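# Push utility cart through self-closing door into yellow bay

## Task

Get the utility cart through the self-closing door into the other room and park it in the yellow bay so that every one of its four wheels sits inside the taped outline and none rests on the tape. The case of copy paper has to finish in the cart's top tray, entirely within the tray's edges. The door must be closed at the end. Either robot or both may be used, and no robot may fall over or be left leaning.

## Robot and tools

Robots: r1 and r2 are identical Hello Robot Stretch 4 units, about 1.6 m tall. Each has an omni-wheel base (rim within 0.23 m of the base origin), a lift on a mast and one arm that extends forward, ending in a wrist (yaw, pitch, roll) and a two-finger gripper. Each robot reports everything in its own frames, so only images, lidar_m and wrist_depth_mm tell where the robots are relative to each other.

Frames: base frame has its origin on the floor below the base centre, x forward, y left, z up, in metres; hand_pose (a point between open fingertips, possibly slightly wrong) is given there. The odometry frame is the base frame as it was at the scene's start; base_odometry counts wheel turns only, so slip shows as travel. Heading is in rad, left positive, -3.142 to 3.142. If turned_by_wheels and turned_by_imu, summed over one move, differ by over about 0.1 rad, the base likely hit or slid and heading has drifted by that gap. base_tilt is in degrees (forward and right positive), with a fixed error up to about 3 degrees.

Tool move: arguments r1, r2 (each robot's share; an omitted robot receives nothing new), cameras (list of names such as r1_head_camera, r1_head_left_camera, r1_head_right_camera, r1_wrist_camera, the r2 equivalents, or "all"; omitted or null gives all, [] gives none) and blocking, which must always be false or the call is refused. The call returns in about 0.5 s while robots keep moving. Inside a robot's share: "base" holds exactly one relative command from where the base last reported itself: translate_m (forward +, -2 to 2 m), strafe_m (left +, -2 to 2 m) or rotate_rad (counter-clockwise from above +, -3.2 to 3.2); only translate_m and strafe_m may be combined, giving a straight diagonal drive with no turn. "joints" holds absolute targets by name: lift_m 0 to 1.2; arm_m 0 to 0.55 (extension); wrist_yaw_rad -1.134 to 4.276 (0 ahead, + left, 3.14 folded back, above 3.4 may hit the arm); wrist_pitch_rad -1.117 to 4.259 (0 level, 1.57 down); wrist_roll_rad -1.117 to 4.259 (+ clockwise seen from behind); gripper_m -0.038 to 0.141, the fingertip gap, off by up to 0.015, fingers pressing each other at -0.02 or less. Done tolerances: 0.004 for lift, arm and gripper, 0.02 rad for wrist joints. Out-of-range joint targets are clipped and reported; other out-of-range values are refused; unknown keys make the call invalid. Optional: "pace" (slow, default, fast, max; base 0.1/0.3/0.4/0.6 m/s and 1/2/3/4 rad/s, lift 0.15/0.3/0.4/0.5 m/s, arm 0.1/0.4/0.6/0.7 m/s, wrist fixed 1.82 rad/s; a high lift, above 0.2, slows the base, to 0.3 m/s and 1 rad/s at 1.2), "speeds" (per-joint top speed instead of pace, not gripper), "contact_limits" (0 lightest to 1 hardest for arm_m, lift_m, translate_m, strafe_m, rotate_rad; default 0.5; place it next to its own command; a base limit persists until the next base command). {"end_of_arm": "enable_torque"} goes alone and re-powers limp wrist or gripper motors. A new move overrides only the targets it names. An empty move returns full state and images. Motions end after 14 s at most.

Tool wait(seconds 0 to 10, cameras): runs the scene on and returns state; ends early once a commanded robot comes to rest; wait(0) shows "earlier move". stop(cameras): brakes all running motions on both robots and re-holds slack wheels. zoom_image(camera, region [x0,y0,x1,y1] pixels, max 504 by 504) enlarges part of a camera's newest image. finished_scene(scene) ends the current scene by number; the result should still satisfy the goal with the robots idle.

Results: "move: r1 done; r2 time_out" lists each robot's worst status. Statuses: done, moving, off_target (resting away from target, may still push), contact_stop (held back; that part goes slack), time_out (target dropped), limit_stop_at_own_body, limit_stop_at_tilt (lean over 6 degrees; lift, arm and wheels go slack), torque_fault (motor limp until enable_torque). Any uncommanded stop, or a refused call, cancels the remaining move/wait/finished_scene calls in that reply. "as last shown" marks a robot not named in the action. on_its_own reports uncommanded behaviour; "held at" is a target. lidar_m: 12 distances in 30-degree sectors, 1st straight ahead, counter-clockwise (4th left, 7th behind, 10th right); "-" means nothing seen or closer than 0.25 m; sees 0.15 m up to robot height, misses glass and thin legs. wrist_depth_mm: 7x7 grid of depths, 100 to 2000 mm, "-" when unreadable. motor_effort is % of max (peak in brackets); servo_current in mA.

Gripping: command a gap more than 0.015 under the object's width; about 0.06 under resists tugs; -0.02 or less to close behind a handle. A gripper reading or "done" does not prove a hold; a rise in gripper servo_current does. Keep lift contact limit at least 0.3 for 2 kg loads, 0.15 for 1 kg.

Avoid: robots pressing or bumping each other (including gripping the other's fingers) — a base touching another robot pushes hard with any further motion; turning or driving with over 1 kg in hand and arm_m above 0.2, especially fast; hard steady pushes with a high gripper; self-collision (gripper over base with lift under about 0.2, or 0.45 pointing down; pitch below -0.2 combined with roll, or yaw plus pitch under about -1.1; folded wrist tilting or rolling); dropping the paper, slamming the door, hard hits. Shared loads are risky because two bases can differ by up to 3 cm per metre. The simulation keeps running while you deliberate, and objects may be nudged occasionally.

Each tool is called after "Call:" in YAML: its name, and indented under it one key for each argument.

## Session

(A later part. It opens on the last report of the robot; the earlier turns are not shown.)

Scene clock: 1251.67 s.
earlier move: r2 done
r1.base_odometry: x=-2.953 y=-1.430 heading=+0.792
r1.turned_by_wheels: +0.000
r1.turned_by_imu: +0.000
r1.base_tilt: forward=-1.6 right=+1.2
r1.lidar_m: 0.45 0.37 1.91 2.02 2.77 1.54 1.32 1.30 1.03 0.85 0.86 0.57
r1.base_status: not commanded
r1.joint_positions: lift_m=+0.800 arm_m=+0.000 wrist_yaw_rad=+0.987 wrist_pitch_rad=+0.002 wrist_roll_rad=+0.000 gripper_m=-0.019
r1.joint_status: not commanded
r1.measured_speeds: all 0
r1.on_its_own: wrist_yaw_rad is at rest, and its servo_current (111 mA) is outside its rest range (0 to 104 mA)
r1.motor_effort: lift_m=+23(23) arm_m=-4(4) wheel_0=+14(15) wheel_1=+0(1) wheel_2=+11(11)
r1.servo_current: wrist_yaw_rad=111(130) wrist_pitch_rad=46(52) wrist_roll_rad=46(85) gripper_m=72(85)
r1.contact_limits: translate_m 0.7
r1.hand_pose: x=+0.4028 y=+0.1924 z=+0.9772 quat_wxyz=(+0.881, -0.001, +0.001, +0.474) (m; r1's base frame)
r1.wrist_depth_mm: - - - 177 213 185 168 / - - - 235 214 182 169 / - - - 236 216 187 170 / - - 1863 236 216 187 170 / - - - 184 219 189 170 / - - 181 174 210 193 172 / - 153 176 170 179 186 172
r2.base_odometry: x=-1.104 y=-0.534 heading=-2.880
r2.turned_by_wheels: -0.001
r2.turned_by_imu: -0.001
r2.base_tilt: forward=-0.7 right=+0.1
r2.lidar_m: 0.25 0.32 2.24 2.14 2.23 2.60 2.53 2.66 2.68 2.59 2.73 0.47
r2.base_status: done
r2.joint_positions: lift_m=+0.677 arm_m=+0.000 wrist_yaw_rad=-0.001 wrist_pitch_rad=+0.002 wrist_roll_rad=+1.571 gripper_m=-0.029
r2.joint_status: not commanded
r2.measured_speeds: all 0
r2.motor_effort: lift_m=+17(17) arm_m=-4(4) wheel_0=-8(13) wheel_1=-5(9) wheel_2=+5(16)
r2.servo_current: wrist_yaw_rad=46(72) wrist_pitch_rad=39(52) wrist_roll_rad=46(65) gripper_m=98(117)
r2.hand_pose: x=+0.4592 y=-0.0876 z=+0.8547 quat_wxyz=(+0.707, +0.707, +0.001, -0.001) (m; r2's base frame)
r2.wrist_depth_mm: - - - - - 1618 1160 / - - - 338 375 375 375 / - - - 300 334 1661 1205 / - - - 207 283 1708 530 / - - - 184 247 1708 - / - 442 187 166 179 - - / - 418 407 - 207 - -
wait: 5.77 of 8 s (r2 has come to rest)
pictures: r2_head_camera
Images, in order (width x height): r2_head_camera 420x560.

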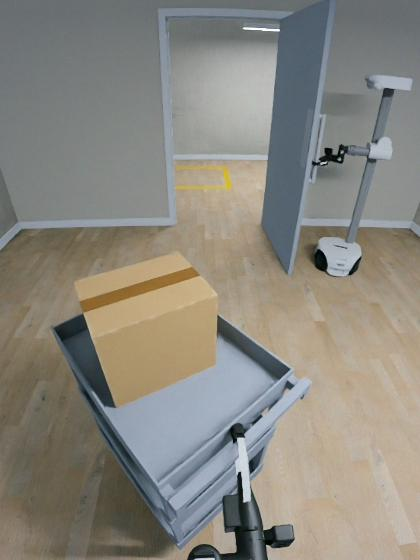

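Call:
move:
  blocking: false
  r2: {"base":{"translate_m":-0.45,"strafe_m":-0.28},"pace":"slow"}
  cameras: []

Call:
wait:
  seconds: 8
  cameras: []

Call:
move:
  blocking: false
  r2: {"base":{"strafe_m":0.2},"pace":"slow"}
  cameras: []

Call:
wait:
  seconds: 5
  cameras: ["r2_head_camera"]

Scene clock: 1262.67 s.
move: r2 moving
r1.base_odometry: x=-2.953 y=-1.430 heading=+0.792
r1.turned_by_wheels: +0.000
r1.turned_by_imu: +0.000
r1.base_tilt: forward=-1.6 right=+1.2
r1.lidar_m: 0.45 0.37 1.92 2.03 2.75 1.58 1.33 1.32 0.99 0.84 0.84 0.54
r1.base_status: not commanded
r1.joint_positions: lift_m=+0.800 arm_m=+0.000 wrist_yaw_rad=+0.987 wrist_pitch_rad=+0.002 wrist_roll_rad=+0.000 gripper_m=-0.019
r1.joint_status: not commanded
r1.measured_speeds: all 0
r1.motor_effort: lift_m=+23(23) arm_m=-4(4) wheel_0=+14(14) wheel_1=+0(1) wheel_2=+11(11)
r1.servo_current: wrist_yaw_rad=104(111) wrist_pitch_rad=52(52) wrist_roll_rad=33(52) gripper_m=72(78)
r1.contact_limits: translate_m 0.7
r1.hand_pose: x=+0.4028 y=+0.1924 z=+0.9772 quat_wxyz=(+0.881, -0.001, +0.001, +0.474) (m; r1's base frame)
r1.wrist_depth_mm: - - - 177 213 185 168 / - - - 235 216 182 168 / - - - 236 215 187 170 / - - 1921 236 216 187 171 / - - - 183 218 188 171 / - - 180 173 210 192 172 / - 153 176 170 178 186 173
r2.base_odometry: x=-1.094 y=-0.524 heading=-2.880
r2.turned_by_wheels: +0.001
r2.turned_by_imu: +0.001
r2.base_tilt: forward=-0.7 right=+0.1
r2.lidar_m: 0.29 0.31 2.25 2.15 2.25 2.61 2.50 2.64 2.65 2.56 2.67 0.48
r2.base_status: translate_m moving; strafe_m moving
r2.joint_positions: lift_m=+0.677 arm_m=+0.000 wrist_yaw_rad=+0.000 wrist_pitch_rad=+0.002 wrist_roll_rad=+1.571 gripper_m=-0.029
r2.joint_status: not commanded
r2.measured_speeds: translate_m=-0.046 strafe_m=-0.029 rotate_rad=+0.003 lift_m=+0.000 arm_m=+0.000 wrist_yaw_rad=+0.002 wrist_pitch_rad=+0.000 wrist_roll_rad=+0.000
r2.motor_effort: lift_m=+17(17) arm_m=-3(4) wheel_0=+0(10) wheel_1=-7(10) wheel_2=+11(13)
r2.servo_current: wrist_yaw_rad=65(65) wrist_pitch_rad=46(46) wrist_roll_rad=52(52) gripper_m=104(111)
r2.hand_pose: x=+0.4592 y=-0.0876 z=+0.8547 quat_wxyz=(+0.707, +0.707, +0.001, -0.001) (m; r2's base frame)
r2.wrist_depth_mm: - - - 324 - 1661 1138 / - - - 336 370 375 375 / - - - 297 330 1661 1182 / - - - 207 282 1756 525 / - - - 189 248 750 - / - 445 186 167 178 - - / - 421 410 - 208 - -
pictures: none
No camera images: "cameras" was empty.

Scene clock: 1268.63 s.
earlier move: r2 done
r1.base_odometry: x=-2.953 y=-1.430 heading=+0.792
r1.turned_by_wheels: +0.000
r1.turned_by_imu: +0.000
r1.base_tilt: forward=-1.6 right=+1.2
r1.lidar_m: 0.43 0.36 2.33 2.31 2.74 1.57 1.32 1.31 1.01 0.84 0.84 0.55
r1.base_status: not commanded
r1.joint_positions: lift_m=+0.800 arm_m=+0.000 wrist_yaw_rad=+0.987 wrist_pitch_rad=+0.002 wrist_roll_rad=+0.000 gripper_m=-0.019
r1.joint_status: not commanded
r1.measured_speeds: all 0
r1.motor_effort: lift_m=+23(23) arm_m=-4(4) wheel_0=+14(15) wheel_1=+0(1) wheel_2=+11(11)
r1.servo_current: wrist_yaw_rad=98(124) wrist_pitch_rad=46(52) wrist_roll_rad=39(72) gripper_m=72(78)
r1.contact_limits: translate_m 0.7
r1.hand_pose: x=+0.4028 y=+0.1924 z=+0.9772 quat_wxyz=(+0.881, -0.001, +0.001, +0.474) (m; r1's base frame)
r1.wrist_depth_mm: - - - 177 212 185 168 / - - - 234 214 182 169 / - - - 235 215 186 170 / - - - 236 216 188 170 / - - - 183 219 188 170 / - - 179 173 209 193 172 / - 153 - 170 178 186 172
r2.base_odometry: x=-0.742 y=-0.147 heading=-2.878
r2.turned_by_wheels: +0.001
r2.turned_by_imu: +0.007
r2.base_tilt: forward=-0.7 right=+0.0
r2.lidar_m: 0.25 0.27 0.74 2.42 2.60 2.15 2.07 2.19 2.36 2.28 2.42 0.55
r2.base_status: done
r2.joint_positions: lift_m=+0.677 arm_m=+0.000 wrist_yaw_rad=+0.016 wrist_pitch_rad=+0.002 wrist_roll_rad=+1.571 gripper_m=-0.029
r2.joint_status: not commanded
r2.measured_speeds: all 0
r2.motor_effort: lift_m=+17(17) arm_m=-3(4) wheel_0=+13(18) wheel_1=+0(10) wheel_2=+12(17)
r2.servo_current: wrist_yaw_rad=85(111) wrist_pitch_rad=39(52) wrist_roll_rad=59(59) gripper_m=104(111)
r2.hand_pose: x=+0.4606 y=-0.0829 z=+0.8547 quat_wxyz=(+0.707, +0.707, +0.006, +0.005) (m; r2's base frame)
r2.wrist_depth_mm: - - - - - 1661 1138 / - - - - - 1708 1160 / - - - 379 - 1576 1118 / - - - 309 402 1537 459 / - - - 193 283 1708 500 / - - 198 154 180 1808 539 / - - 407 - 196 - -
wait: 5.97 of 8 s (r2 has come to rest)
pictures: none
No camera images: "cameras" was empty.

Scene clock: 1269.13 s.
move: r2 moving
r1: as last shown
r1.lidar_m: 0.43 0.37 2.30 2.30 2.77 1.55 1.32 1.31 1.00 0.86 0.85 0.57
r1.motor_effort: lift_m=+23(23) arm_m=-4(4) wheel_0=+14(14) wheel_1=+0(0) wheel_2=+11(11)
r1.servo_current: wrist_yaw_rad=111(111) wrist_pitch_rad=33(52) wrist_roll_rad=59(59) gripper_m=72(78)
r1.contact_limits: translate_m 0.7
r1.wrist_depth_mm: - - - 177 213 184 167 / - - - 234 214 182 169 / - - - 235 216 187 170 / - - - 237 216 187 171 / - - - 183 219 188 172 / - - 179 173 210 193 172 / - 153 - 170 178 186 172
r2.base_odometry: x=-0.738 y=-0.160 heading=-2.878
r2.turned_by_wheels: +0.001
r2.turned_by_imu: +0.001
r2.base_tilt: forward=-0.6 right=+0.1
r2.lidar_m: 0.25 0.28 0.74 2.42 2.56 2.16 2.07 2.17 2.39 2.31 2.44 0.53
r2.base_status: strafe_m moving
r2.joint_positions: lift_m=+0.677 arm_m=+0.000 wrist_yaw_rad=+0.016 wrist_pitch_rad=+0.002 wrist_roll_rad=+1.571 gripper_m=-0.029
r2.joint_status: not commanded
r2.measured_speeds: translate_m=+0.000 strafe_m=+0.056 rotate_rad=-0.001 lift_m=+0.000 arm_m=+0.000 wrist_yaw_rad=+0.000 wrist_pitch_rad=+0.000 wrist_roll_rad=+0.000
r2.motor_effort: lift_m=+16(17) arm_m=-4(4) wheel_0=-6(12) wheel_1=+11(13) wheel_2=+3(9)
r2.servo_current: wrist_yaw_rad=91(91) wrist_pitch_rad=39(39) wrist_roll_rad=46(59) gripper_m=104(111)
r2.hand_pose: x=+0.4606 y=-0.0829 z=+0.8547 quat_wxyz=(+0.707, +0.707, +0.006, +0.005) (m; r2's base frame)
r2.wrist_depth_mm: - - - - - 1661 1160 / - - - - - 1708 1182 / - - - 377 - 1576 1138 / - - - 310 399 1499 459 / - - - 192 283 1708 496 / - - 198 160 179 1808 554 / - - 407 - 196 - -
pictures: none
No camera images: "cameras" was empty.

Scene clock: 1271.80 s.
earlier move: r2 done
r1.base_odometry: x=-2.953 y=-1.430 heading=+0.792
r1.turned_by_wheels: +0.000
r1.turned_by_imu: +0.000
r1.base_tilt: forward=-1.6 right=+1.2
r1.lidar_m: 0.43 0.37 2.26 2.28 2.76 1.58 1.32 1.31 1.00 0.84 0.85 0.55
r1.base_status: not commanded
r1.joint_positions: lift_m=+0.800 arm_m=+0.000 wrist_yaw_rad=+0.987 wrist_pitch_rad=+0.002 wrist_roll_rad=+0.000 gripper_m=-0.019
r1.joint_status: not commanded
r1.measured_speeds: all 0
r1.motor_effort: lift_m=+23(23) arm_m=-4(4) wheel_0=+13(14) wheel_1=+0(1) wheel_2=+11(11)
r1.servo_current: wrist_yaw_rad=104(117) wrist_pitch_rad=46(52) wrist_roll_rad=52(65) gripper_m=72(78)
r1.contact_limits: translate_m 0.7
r1.hand_pose: x=+0.4028 y=+0.1924 z=+0.9772 quat_wxyz=(+0.881, -0.001, +0.001, +0.474) (m; r1's base frame)
r1.wrist_depth_mm: - - - 177 213 185 168 / - - - 234 216 182 169 / - - - 235 216 186 170 / - - - 236 216 188 171 / - - - 183 218 189 171 / - - 182 173 209 193 172 / - 153 - 171 179 186 172
r2.base_odometry: x=-0.690 y=-0.340 heading=-2.879
r2.turned_by_wheels: -0.002
r2.turned_by_imu: -0.004
r2.base_tilt: forward=-0.7 right=+0.1
r2.lidar_m: 0.25 0.33 2.34 2.20 2.34 2.15 2.06 2.16 2.56 2.48 2.62 0.47
r2.base_status: done
r2.joint_positions: lift_m=+0.677 arm_m=+0.000 wrist_yaw_rad=-0.016 wrist_pitch_rad=+0.002 wrist_roll_rad=+1.571 gripper_m=-0.029
r2.joint_status: not commanded
r2.measured_speeds: all 0
r2.motor_effort: lift_m=+17(17) arm_m=+2(4) wheel_0=-10(19) wheel_1=+4(13) wheel_2=-6(9)
r2.servo_current: wrist_yaw_rad=91(98) wrist_pitch_rad=39(46) wrist_roll_rad=39(65) gripper_m=91(111)
r2.hand_pose: x=+0.4579 y=-0.0919 z=+0.8547 quat_wxyz=(+0.707, +0.707, -0.005, -0.006) (m; r2's base frame)
r2.wrist_depth_mm: - - - - - 1661 1160 / - - - 342 - 1708 1205 / - - - 324 379 389 389 / - - - 285 303 1808 488 / - - - 182 251 1756 535 / - - 186 160 180 676 - / - 418 404 - 200 - -
wait: 2.67 of 5 s (r2 has come to rest)
pictures: r2_head_camera
Images, in order (width x height): r2_head_camera 420x560.

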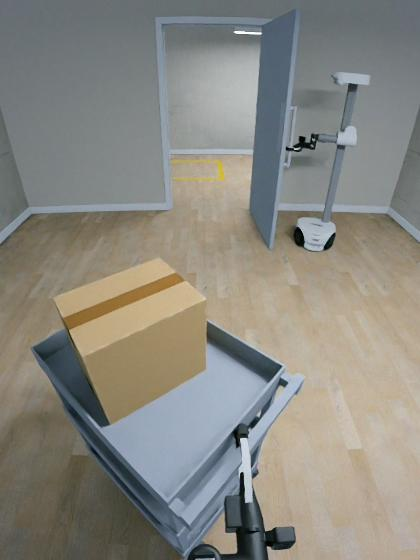

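Call:
move:
  blocking: false
  r2: {"base":{"strafe_m":0.22},"pace":"slow"}
  cameras: []

Call:
wait:
  seconds: 5
  cameras: ["r2_head_camera"]

Scene clock: 1278.20 s.
move: r2 moving
r1: as last shown
r1.lidar_m: 0.45 0.36 2.26 2.31 2.78 1.57 1.32 1.30 1.01 0.83 0.86 0.56
r1.motor_effort: lift_m=+23(23) arm_m=-4(4) wheel_0=+14(15) wheel_1=+0(1) wheel_2=+11(11)
r1.servo_current: wrist_yaw_rad=91(111) wrist_pitch_rad=46(52) wrist_roll_rad=46(59) gripper_m=72(78)
r1.contact_limits: translate_m 0.7
r1.wrist_depth_mm: - - - 177 213 185 168 / - - - 234 214 182 169 / - - - 235 215 187 170 / - - - 237 217 187 170 / - - - 183 219 188 171 / - - 179 173 210 193 172 / - 153 - 170 178 186 173
r2.base_odometry: x=-0.686 y=-0.354 heading=-2.880
r2.turned_by_wheels: -0.001
r2.turned_by_imu: +0.000
r2.base_tilt: forward=-0.7 right=+0.1
r2.lidar_m: 0.25 0.32 2.34 2.19 2.34 2.18 2.09 2.17 2.59 2.49 2.64 0.52
r2.base_status: strafe_m moving
r2.joint_positions: lift_m=+0.677 arm_m=+0.000 wrist_yaw_rad=-0.016 wrist_pitch_rad=+0.002 wrist_roll_rad=+1.571 gripper_m=-0.029
r2.joint_status: not commanded
r2.measured_speeds: translate_m=+0.000 strafe_m=+0.056 rotate_rad=-0.002 lift_m=+0.000 arm_m=+0.000 wrist_yaw_rad=+0.000 wrist_pitch_rad=+0.000 wrist_roll_rad=+0.000
r2.motor_effort: lift_m=+16(17) arm_m=+4(4) wheel_0=-16(16) wheel_1=+6(8) wheel_2=-1(4)
r2.servo_current: wrist_yaw_rad=91(98) wrist_pitch_rad=39(39) wrist_roll_rad=52(52) gripper_m=85(98)
r2.hand_pose: x=+0.4579 y=-0.0919 z=+0.8547 quat_wxyz=(+0.707, +0.707, -0.005, -0.006) (m; r2's base frame)
r2.wrist_depth_mm: - - - - - 1661 1160 / - - - 342 - 1708 1205 / - - - 325 375 387 382 / - - - 283 303 1808 488 / - - - 182 251 1756 539 / - - 186 159 180 676 - / - 415 402 - 199 - -
pictures: none
No camera images: "cameras" was empty.

Scene clock: 1281.03 s.
earlier move: r2 done
r1.base_odometry: x=-2.953 y=-1.430 heading=+0.792
r1.turned_by_wheels: +0.000
r1.turned_by_imu: +0.000
r1.base_tilt: forward=-1.6 right=+1.2
r1.lidar_m: 0.44 0.36 2.34 2.41 2.75 1.56 1.34 1.31 1.00 0.86 0.83 0.56
r1.base_status: not commanded
r1.joint_positions: lift_m=+0.800 arm_m=+0.000 wrist_yaw_rad=+0.987 wrist_pitch_rad=+0.002 wrist_roll_rad=+0.000 gripper_m=-0.019
r1.joint_status: not commanded
r1.measured_speeds: all 0
r1.motor_effort: lift_m=+23(23) arm_m=-3(4) wheel_0=+13(15) wheel_1=+1(1) wheel_2=+11(11)
r1.servo_current: wrist_yaw_rad=98(117) wrist_pitch_rad=46(59) wrist_roll_rad=52(65) gripper_m=72(78)
r1.contact_limits: translate_m 0.7
r1.hand_pose: x=+0.4028 y=+0.1924 z=+0.9772 quat_wxyz=(+0.881, -0.001, +0.001, +0.474) (m; r1's base frame)
r1.wrist_depth_mm: - - - 177 213 185 168 / - - - 233 214 182 169 / - - - 236 216 187 170 / - - - 236 216 187 171 / - - - 183 218 188 171 / - - 181 173 209 193 172 / - 153 - 170 178 186 172
r2.base_odometry: x=-0.633 y=-0.552 heading=-2.879
r2.turned_by_wheels: +0.000
r2.turned_by_imu: -0.001
r2.base_tilt: forward=-0.7 right=+0.1
r2.lidar_m: 0.27 0.32 2.11 2.01 2.13 2.14 2.07 2.17 2.81 2.71 2.85 0.45
r2.base_status: done
r2.joint_positions: lift_m=+0.677 arm_m=+0.000 wrist_yaw_rad=-0.015 wrist_pitch_rad=+0.002 wrist_roll_rad=+1.571 gripper_m=-0.029
r2.joint_status: not commanded
r2.measured_speeds: all 0
r2.motor_effort: lift_m=+17(17) arm_m=+4(4) wheel_0=-6(17) wheel_1=+4(8) wheel_2=-3(4)
r2.servo_current: wrist_yaw_rad=85(104) wrist_pitch_rad=39(52) wrist_roll_rad=46(72) gripper_m=98(98)
r2.hand_pose: x=+0.4580 y=-0.0916 z=+0.8547 quat_wxyz=(+0.707, +0.707, -0.004, -0.006) (m; r2's base frame)
r2.wrist_depth_mm: - - - 322 - 1708 1182 / - - - 329 368 366 368 / - - - 239 327 1708 1281 / - - - 210 281 1756 500 / - - - 187 245 1921 - / - 442 187 162 179 - - / - 418 407 - 206 - -
wait: 2.83 of 5 s (r2 has come to rest)
pictures: r2_head_camera
Images, in order (width x height): r2_head_camera 420x560.

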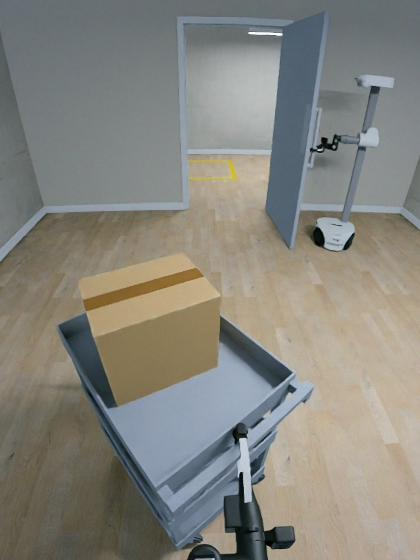

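Call:
move:
  blocking: false
  r2: {"base":{"strafe_m":0.22},"pace":"slow"}
  cameras: []

Call:
wait:
  seconds: 5
  cameras: ["r2_head_camera"]

Scene clock: 1293.70 s.
move: r2 moving
r1: as last shown
r1.lidar_m: 0.46 0.37 2.30 2.44 2.75 1.54 1.33 1.30 1.02 0.82 0.84 0.55
r1.motor_effort: lift_m=+23(23) arm_m=-3(4) wheel_0=+13(14) wheel_1=+0(1) wheel_2=+11(11)
r1.servo_current: wrist_yaw_rad=111(111) wrist_pitch_rad=39(46) wrist_roll_rad=52(59) gripper_m=72(78)
r1.contact_limits: translate_m 0.7
r1.wrist_depth_mm: - - - 177 213 184 168 / - - - 234 215 182 169 / - - - 236 215 187 170 / - - - 236 216 187 170 / - - - 183 218 188 171 / - - 182 173 210 193 172 / - 153 - 171 179 186 172
r2.base_odometry: x=-0.629 y=-0.566 heading=-2.880
r2.turned_by_wheels: +0.000
r2.turned_by_imu: +0.000
r2.base_tilt: forward=-0.7 right=+0.1
r2.lidar_m: 0.29 0.32 2.07 1.99 2.09 2.16 2.06 2.17 2.84 2.73 2.85 0.45
r2.base_status: strafe_m moving
r2.joint_positions: lift_m=+0.677 arm_m=+0.000 wrist_yaw_rad=-0.015 wrist_pitch_rad=+0.002 wrist_roll_rad=+1.571 gripper_m=-0.029
r2.joint_status: not commanded
r2.measured_speeds: translate_m=-0.001 strafe_m=+0.056 rotate_rad=+0.004 lift_m=+0.000 arm_m=+0.000 wrist_yaw_rad=+0.000 wrist_pitch_rad=+0.000 wrist_roll_rad=+0.000
r2.motor_effort: lift_m=+17(17) arm_m=+4(4) wheel_0=-15(15) wheel_1=+6(8) wheel_2=+0(3)
r2.servo_current: wrist_yaw_rad=78(98) wrist_pitch_rad=39(46) wrist_roll_rad=39(52) gripper_m=91(98)
r2.hand_pose: x=+0.4580 y=-0.0916 z=+0.8547 quat_wxyz=(+0.707, +0.707, -0.004, -0.006) (m; r2's base frame)
r2.wrist_depth_mm: - - - 320 - 1708 1182 / - - - 330 366 366 366 / - - - 238 327 1708 1255 / - - - 208 282 1708 508 / - - - 186 240 1756 - / - 449 186 162 179 - - / - 418 410 - 206 - -
pictures: none
No camera images: "cameras" was empty.

Scene clock: 1296.53 s.
earlier move: r2 done
r1.base_odometry: x=-2.953 y=-1.430 heading=+0.792
r1.turned_by_wheels: +0.000
r1.turned_by_imu: +0.000
r1.base_tilt: forward=-1.6 right=+1.2
r1.lidar_m: 0.44 0.36 2.37 2.61 2.75 1.56 1.32 1.31 1.00 0.84 0.83 0.56
r1.base_status: not commanded
r1.joint_positions: lift_m=+0.800 arm_m=+0.000 wrist_yaw_rad=+0.987 wrist_pitch_rad=+0.002 wrist_roll_rad=+0.000 gripper_m=-0.019
r1.joint_status: not commanded
r1.measured_speeds: all 0
r1.motor_effort: lift_m=+23(23) arm_m=-3(4) wheel_0=+14(14) wheel_1=+0(1) wheel_2=+11(11)
r1.servo_current: wrist_yaw_rad=104(117) wrist_pitch_rad=46(52) wrist_roll_rad=52(72) gripper_m=72(78)
r1.contact_limits: translate_m 0.7
r1.hand_pose: x=+0.4028 y=+0.1924 z=+0.9772 quat_wxyz=(+0.881, -0.001, +0.001, +0.474) (m; r1's base frame)
r1.wrist_depth_mm: - - - 176 213 184 168 / - - - 233 214 182 168 / - - - 236 215 187 169 / - - - 236 216 187 171 / - - - 183 218 189 171 / - - 181 173 209 192 172 / - 153 - 170 178 186 173
r2.base_odometry: x=-0.576 y=-0.764 heading=-2.880
r2.turned_by_wheels: +0.000
r2.turned_by_imu: -0.001
r2.base_tilt: forward=-0.6 right=+0.1
r2.lidar_m: 0.31 0.33 1.89 1.76 1.89 2.13 2.06 2.17 3.01 2.93 3.06 0.47
r2.base_status: done
r2.joint_positions: lift_m=+0.677 arm_m=+0.000 wrist_yaw_rad=-0.013 wrist_pitch_rad=+0.002 wrist_roll_rad=+1.571 gripper_m=-0.029
r2.joint_status: not commanded
r2.measured_speeds: all 0
r2.motor_effort: lift_m=+17(17) arm_m=+4(4) wheel_0=-7(15) wheel_1=+3(8) wheel_2=+0(3)
r2.servo_current: wrist_yaw_rad=65(98) wrist_pitch_rad=46(46) wrist_roll_rad=46(52) gripper_m=91(98)
r2.hand_pose: x=+0.4581 y=-0.0912 z=+0.8547 quat_wxyz=(+0.707, +0.707, -0.004, -0.005) (m; r2's base frame)
r2.wrist_depth_mm: - - - 283 - 1576 1160 / - - - 303 338 347 349 / - - - 220 291 1661 484 / - - - 200 265 1921 - / - - 455 185 241 831 - / - 442 186 168 179 - - / - 424 418 - 211 - -
wait: 2.83 of 5 s (r2 has come to rest)
pictures: r2_head_camera
Images, in order (width x height): r2_head_camera 420x560.

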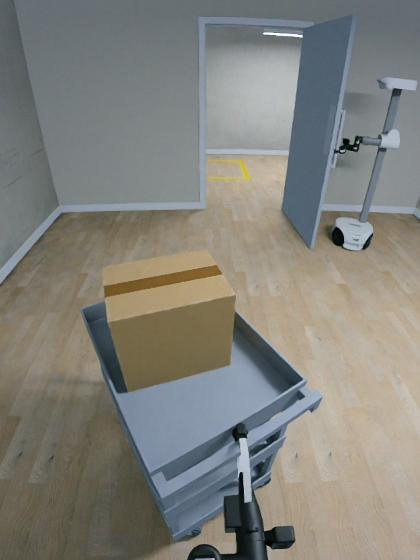

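Call:
move:
  blocking: false
  r2: {"base":{"translate_m":-0.4,"strafe_m":0.2},"pace":"slow"}
  cameras: []

Call:
wait:
  seconds: 7
  cameras: ["r2_head_camera"]

Scene clock: 1308.67 s.
move: r2 moving
r1: as last shown
r1.lidar_m: 0.45 0.37 2.39 2.64 2.75 1.58 1.32 1.32 1.01 0.83 0.84 0.56
r1.servo_current: wrist_yaw_rad=111(117) wrist_pitch_rad=39(46) wrist_roll_rad=46(72) gripper_m=65(78)
r1.contact_limits: translate_m 0.7
r1.wrist_depth_mm: - - - 177 213 184 168 / - - - 233 214 182 169 / - - - 235 215 186 170 / - - - 237 216 187 170 / - - - 183 218 189 171 / - - 181 173 209 193 172 / - 153 - 171 179 186 173
r2.base_odometry: x=-0.563 y=-0.767 heading=-2.880
r2.turned_by_wheels: +0.000
r2.turned_by_imu: +0.000
r2.base_tilt: forward=-0.7 right=+0.1
r2.lidar_m: 0.30 0.35 1.89 1.77 1.90 2.13 2.05 2.18 3.03 2.93 3.09 0.46
r2.base_status: translate_m moving; strafe_m moving
r2.joint_positions: lift_m=+0.677 arm_m=+0.000 wrist_yaw_rad=-0.004 wrist_pitch_rad=+0.002 wrist_roll_rad=+1.571 gripper_m=-0.029
r2.joint_status: not commanded
r2.measured_speeds: translate_m=-0.048 strafe_m=+0.024 rotate_rad=+0.002 lift_m=+0.000 arm_m=+0.000 wrist_yaw_rad=+0.031 wrist_pitch_rad=+0.000 wrist_roll_rad=+0.000
r2.motor_effort: lift_m=+17(17) arm_m=+3(4) wheel_0=-8(13) wheel_1=-6(6) wheel_2=+12(12)
r2.servo_current: wrist_yaw_rad=52(85) wrist_pitch_rad=39(46) wrist_roll_rad=39(52) gripper_m=91(98)
r2.hand_pose: x=+0.4590 y=-0.0884 z=+0.8547 quat_wxyz=(+0.707, +0.707, -0.001, -0.002) (m; r2's base frame)
r2.wrist_depth_mm: - - - 283 - 1576 1118 / - - - 296 319 1464 427 / - - - 216 286 1756 496 / - - - 199 264 1863 - / - - 452 184 241 831 - / - 439 187 170 178 - - / - 424 421 - 213 - -
pictures: none
No camera images: "cameras" was empty.

Scene clock: 1313.80 s.
earlier move: r2 done
r1.base_odometry: x=-2.953 y=-1.430 heading=+0.792
r1.turned_by_wheels: +0.000
r1.turned_by_imu: +0.000
r1.base_tilt: forward=-1.6 right=+1.2
r1.lidar_m: 0.45 0.35 2.65 2.89 2.74 1.54 1.33 1.32 0.97 0.85 0.85 0.56
r1.base_status: not commanded
r1.joint_positions: lift_m=+0.800 arm_m=+0.000 wrist_yaw_rad=+0.987 wrist_pitch_rad=+0.002 wrist_roll_rad=+0.000 gripper_m=-0.019
r1.joint_status: not commanded
r1.measured_speeds: all 0
r1.motor_effort: lift_m=+23(23) arm_m=-3(4) wheel_0=+14(14) wheel_1=+0(1) wheel_2=+11(11)
r1.servo_current: wrist_yaw_rad=91(124) wrist_pitch_rad=39(52) wrist_roll_rad=46(72) gripper_m=72(85)
r1.contact_limits: translate_m 0.7
r1.hand_pose: x=+0.4028 y=+0.1924 z=+0.9772 quat_wxyz=(+0.881, -0.001, +0.001, +0.474) (m; r1's base frame)
r1.wrist_depth_mm: - - - 177 213 186 167 / - - - 234 214 182 169 / - - - 235 215 187 170 / - - - 237 217 187 171 / - - - 183 219 188 170 / - - 182 173 208 192 172 / - 153 - 170 178 185 172
r2.base_odometry: x=-0.138 y=-0.854 heading=-2.880
r2.turned_by_wheels: +0.000
r2.turned_by_imu: +0.002
r2.base_tilt: forward=-0.7 right=+0.0
r2.lidar_m: 0.39 0.41 1.64 1.59 1.72 1.72 1.65 1.76 2.44 3.09 3.26 0.45
r2.base_status: done
r2.joint_positions: lift_m=+0.677 arm_m=+0.000 wrist_yaw_rad=+0.008 wrist_pitch_rad=+0.002 wrist_roll_rad=+1.571 gripper_m=-0.029
r2.joint_status: not commanded
r2.measured_speeds: all 0
r2.motor_effort: lift_m=+17(17) arm_m=-4(4) wheel_0=-3(13) wheel_1=-7(8) wheel_2=+8(17)
r2.servo_current: wrist_yaw_rad=52(85) wrist_pitch_rad=39(46) wrist_roll_rad=52(59) gripper_m=91(98)
r2.hand_pose: x=+0.4600 y=-0.0852 z=+0.8547 quat_wxyz=(+0.707, +0.707, +0.003, +0.002) (m; r2's base frame)
r2.wrist_depth_mm: - - - 176 236 1708 1255 / - - - 235 236 1661 - / - - 459 175 234 831 - / - 449 442 232 233 831 - / - 462 452 173 231 820 - / - - 185 172 179 - - / - - 484 - 229 - -
wait: 5.13 of 7 s (r2 has come to rest)
pictures: r2_head_camera
Images, in order (width x height): r2_head_camera 420x560.

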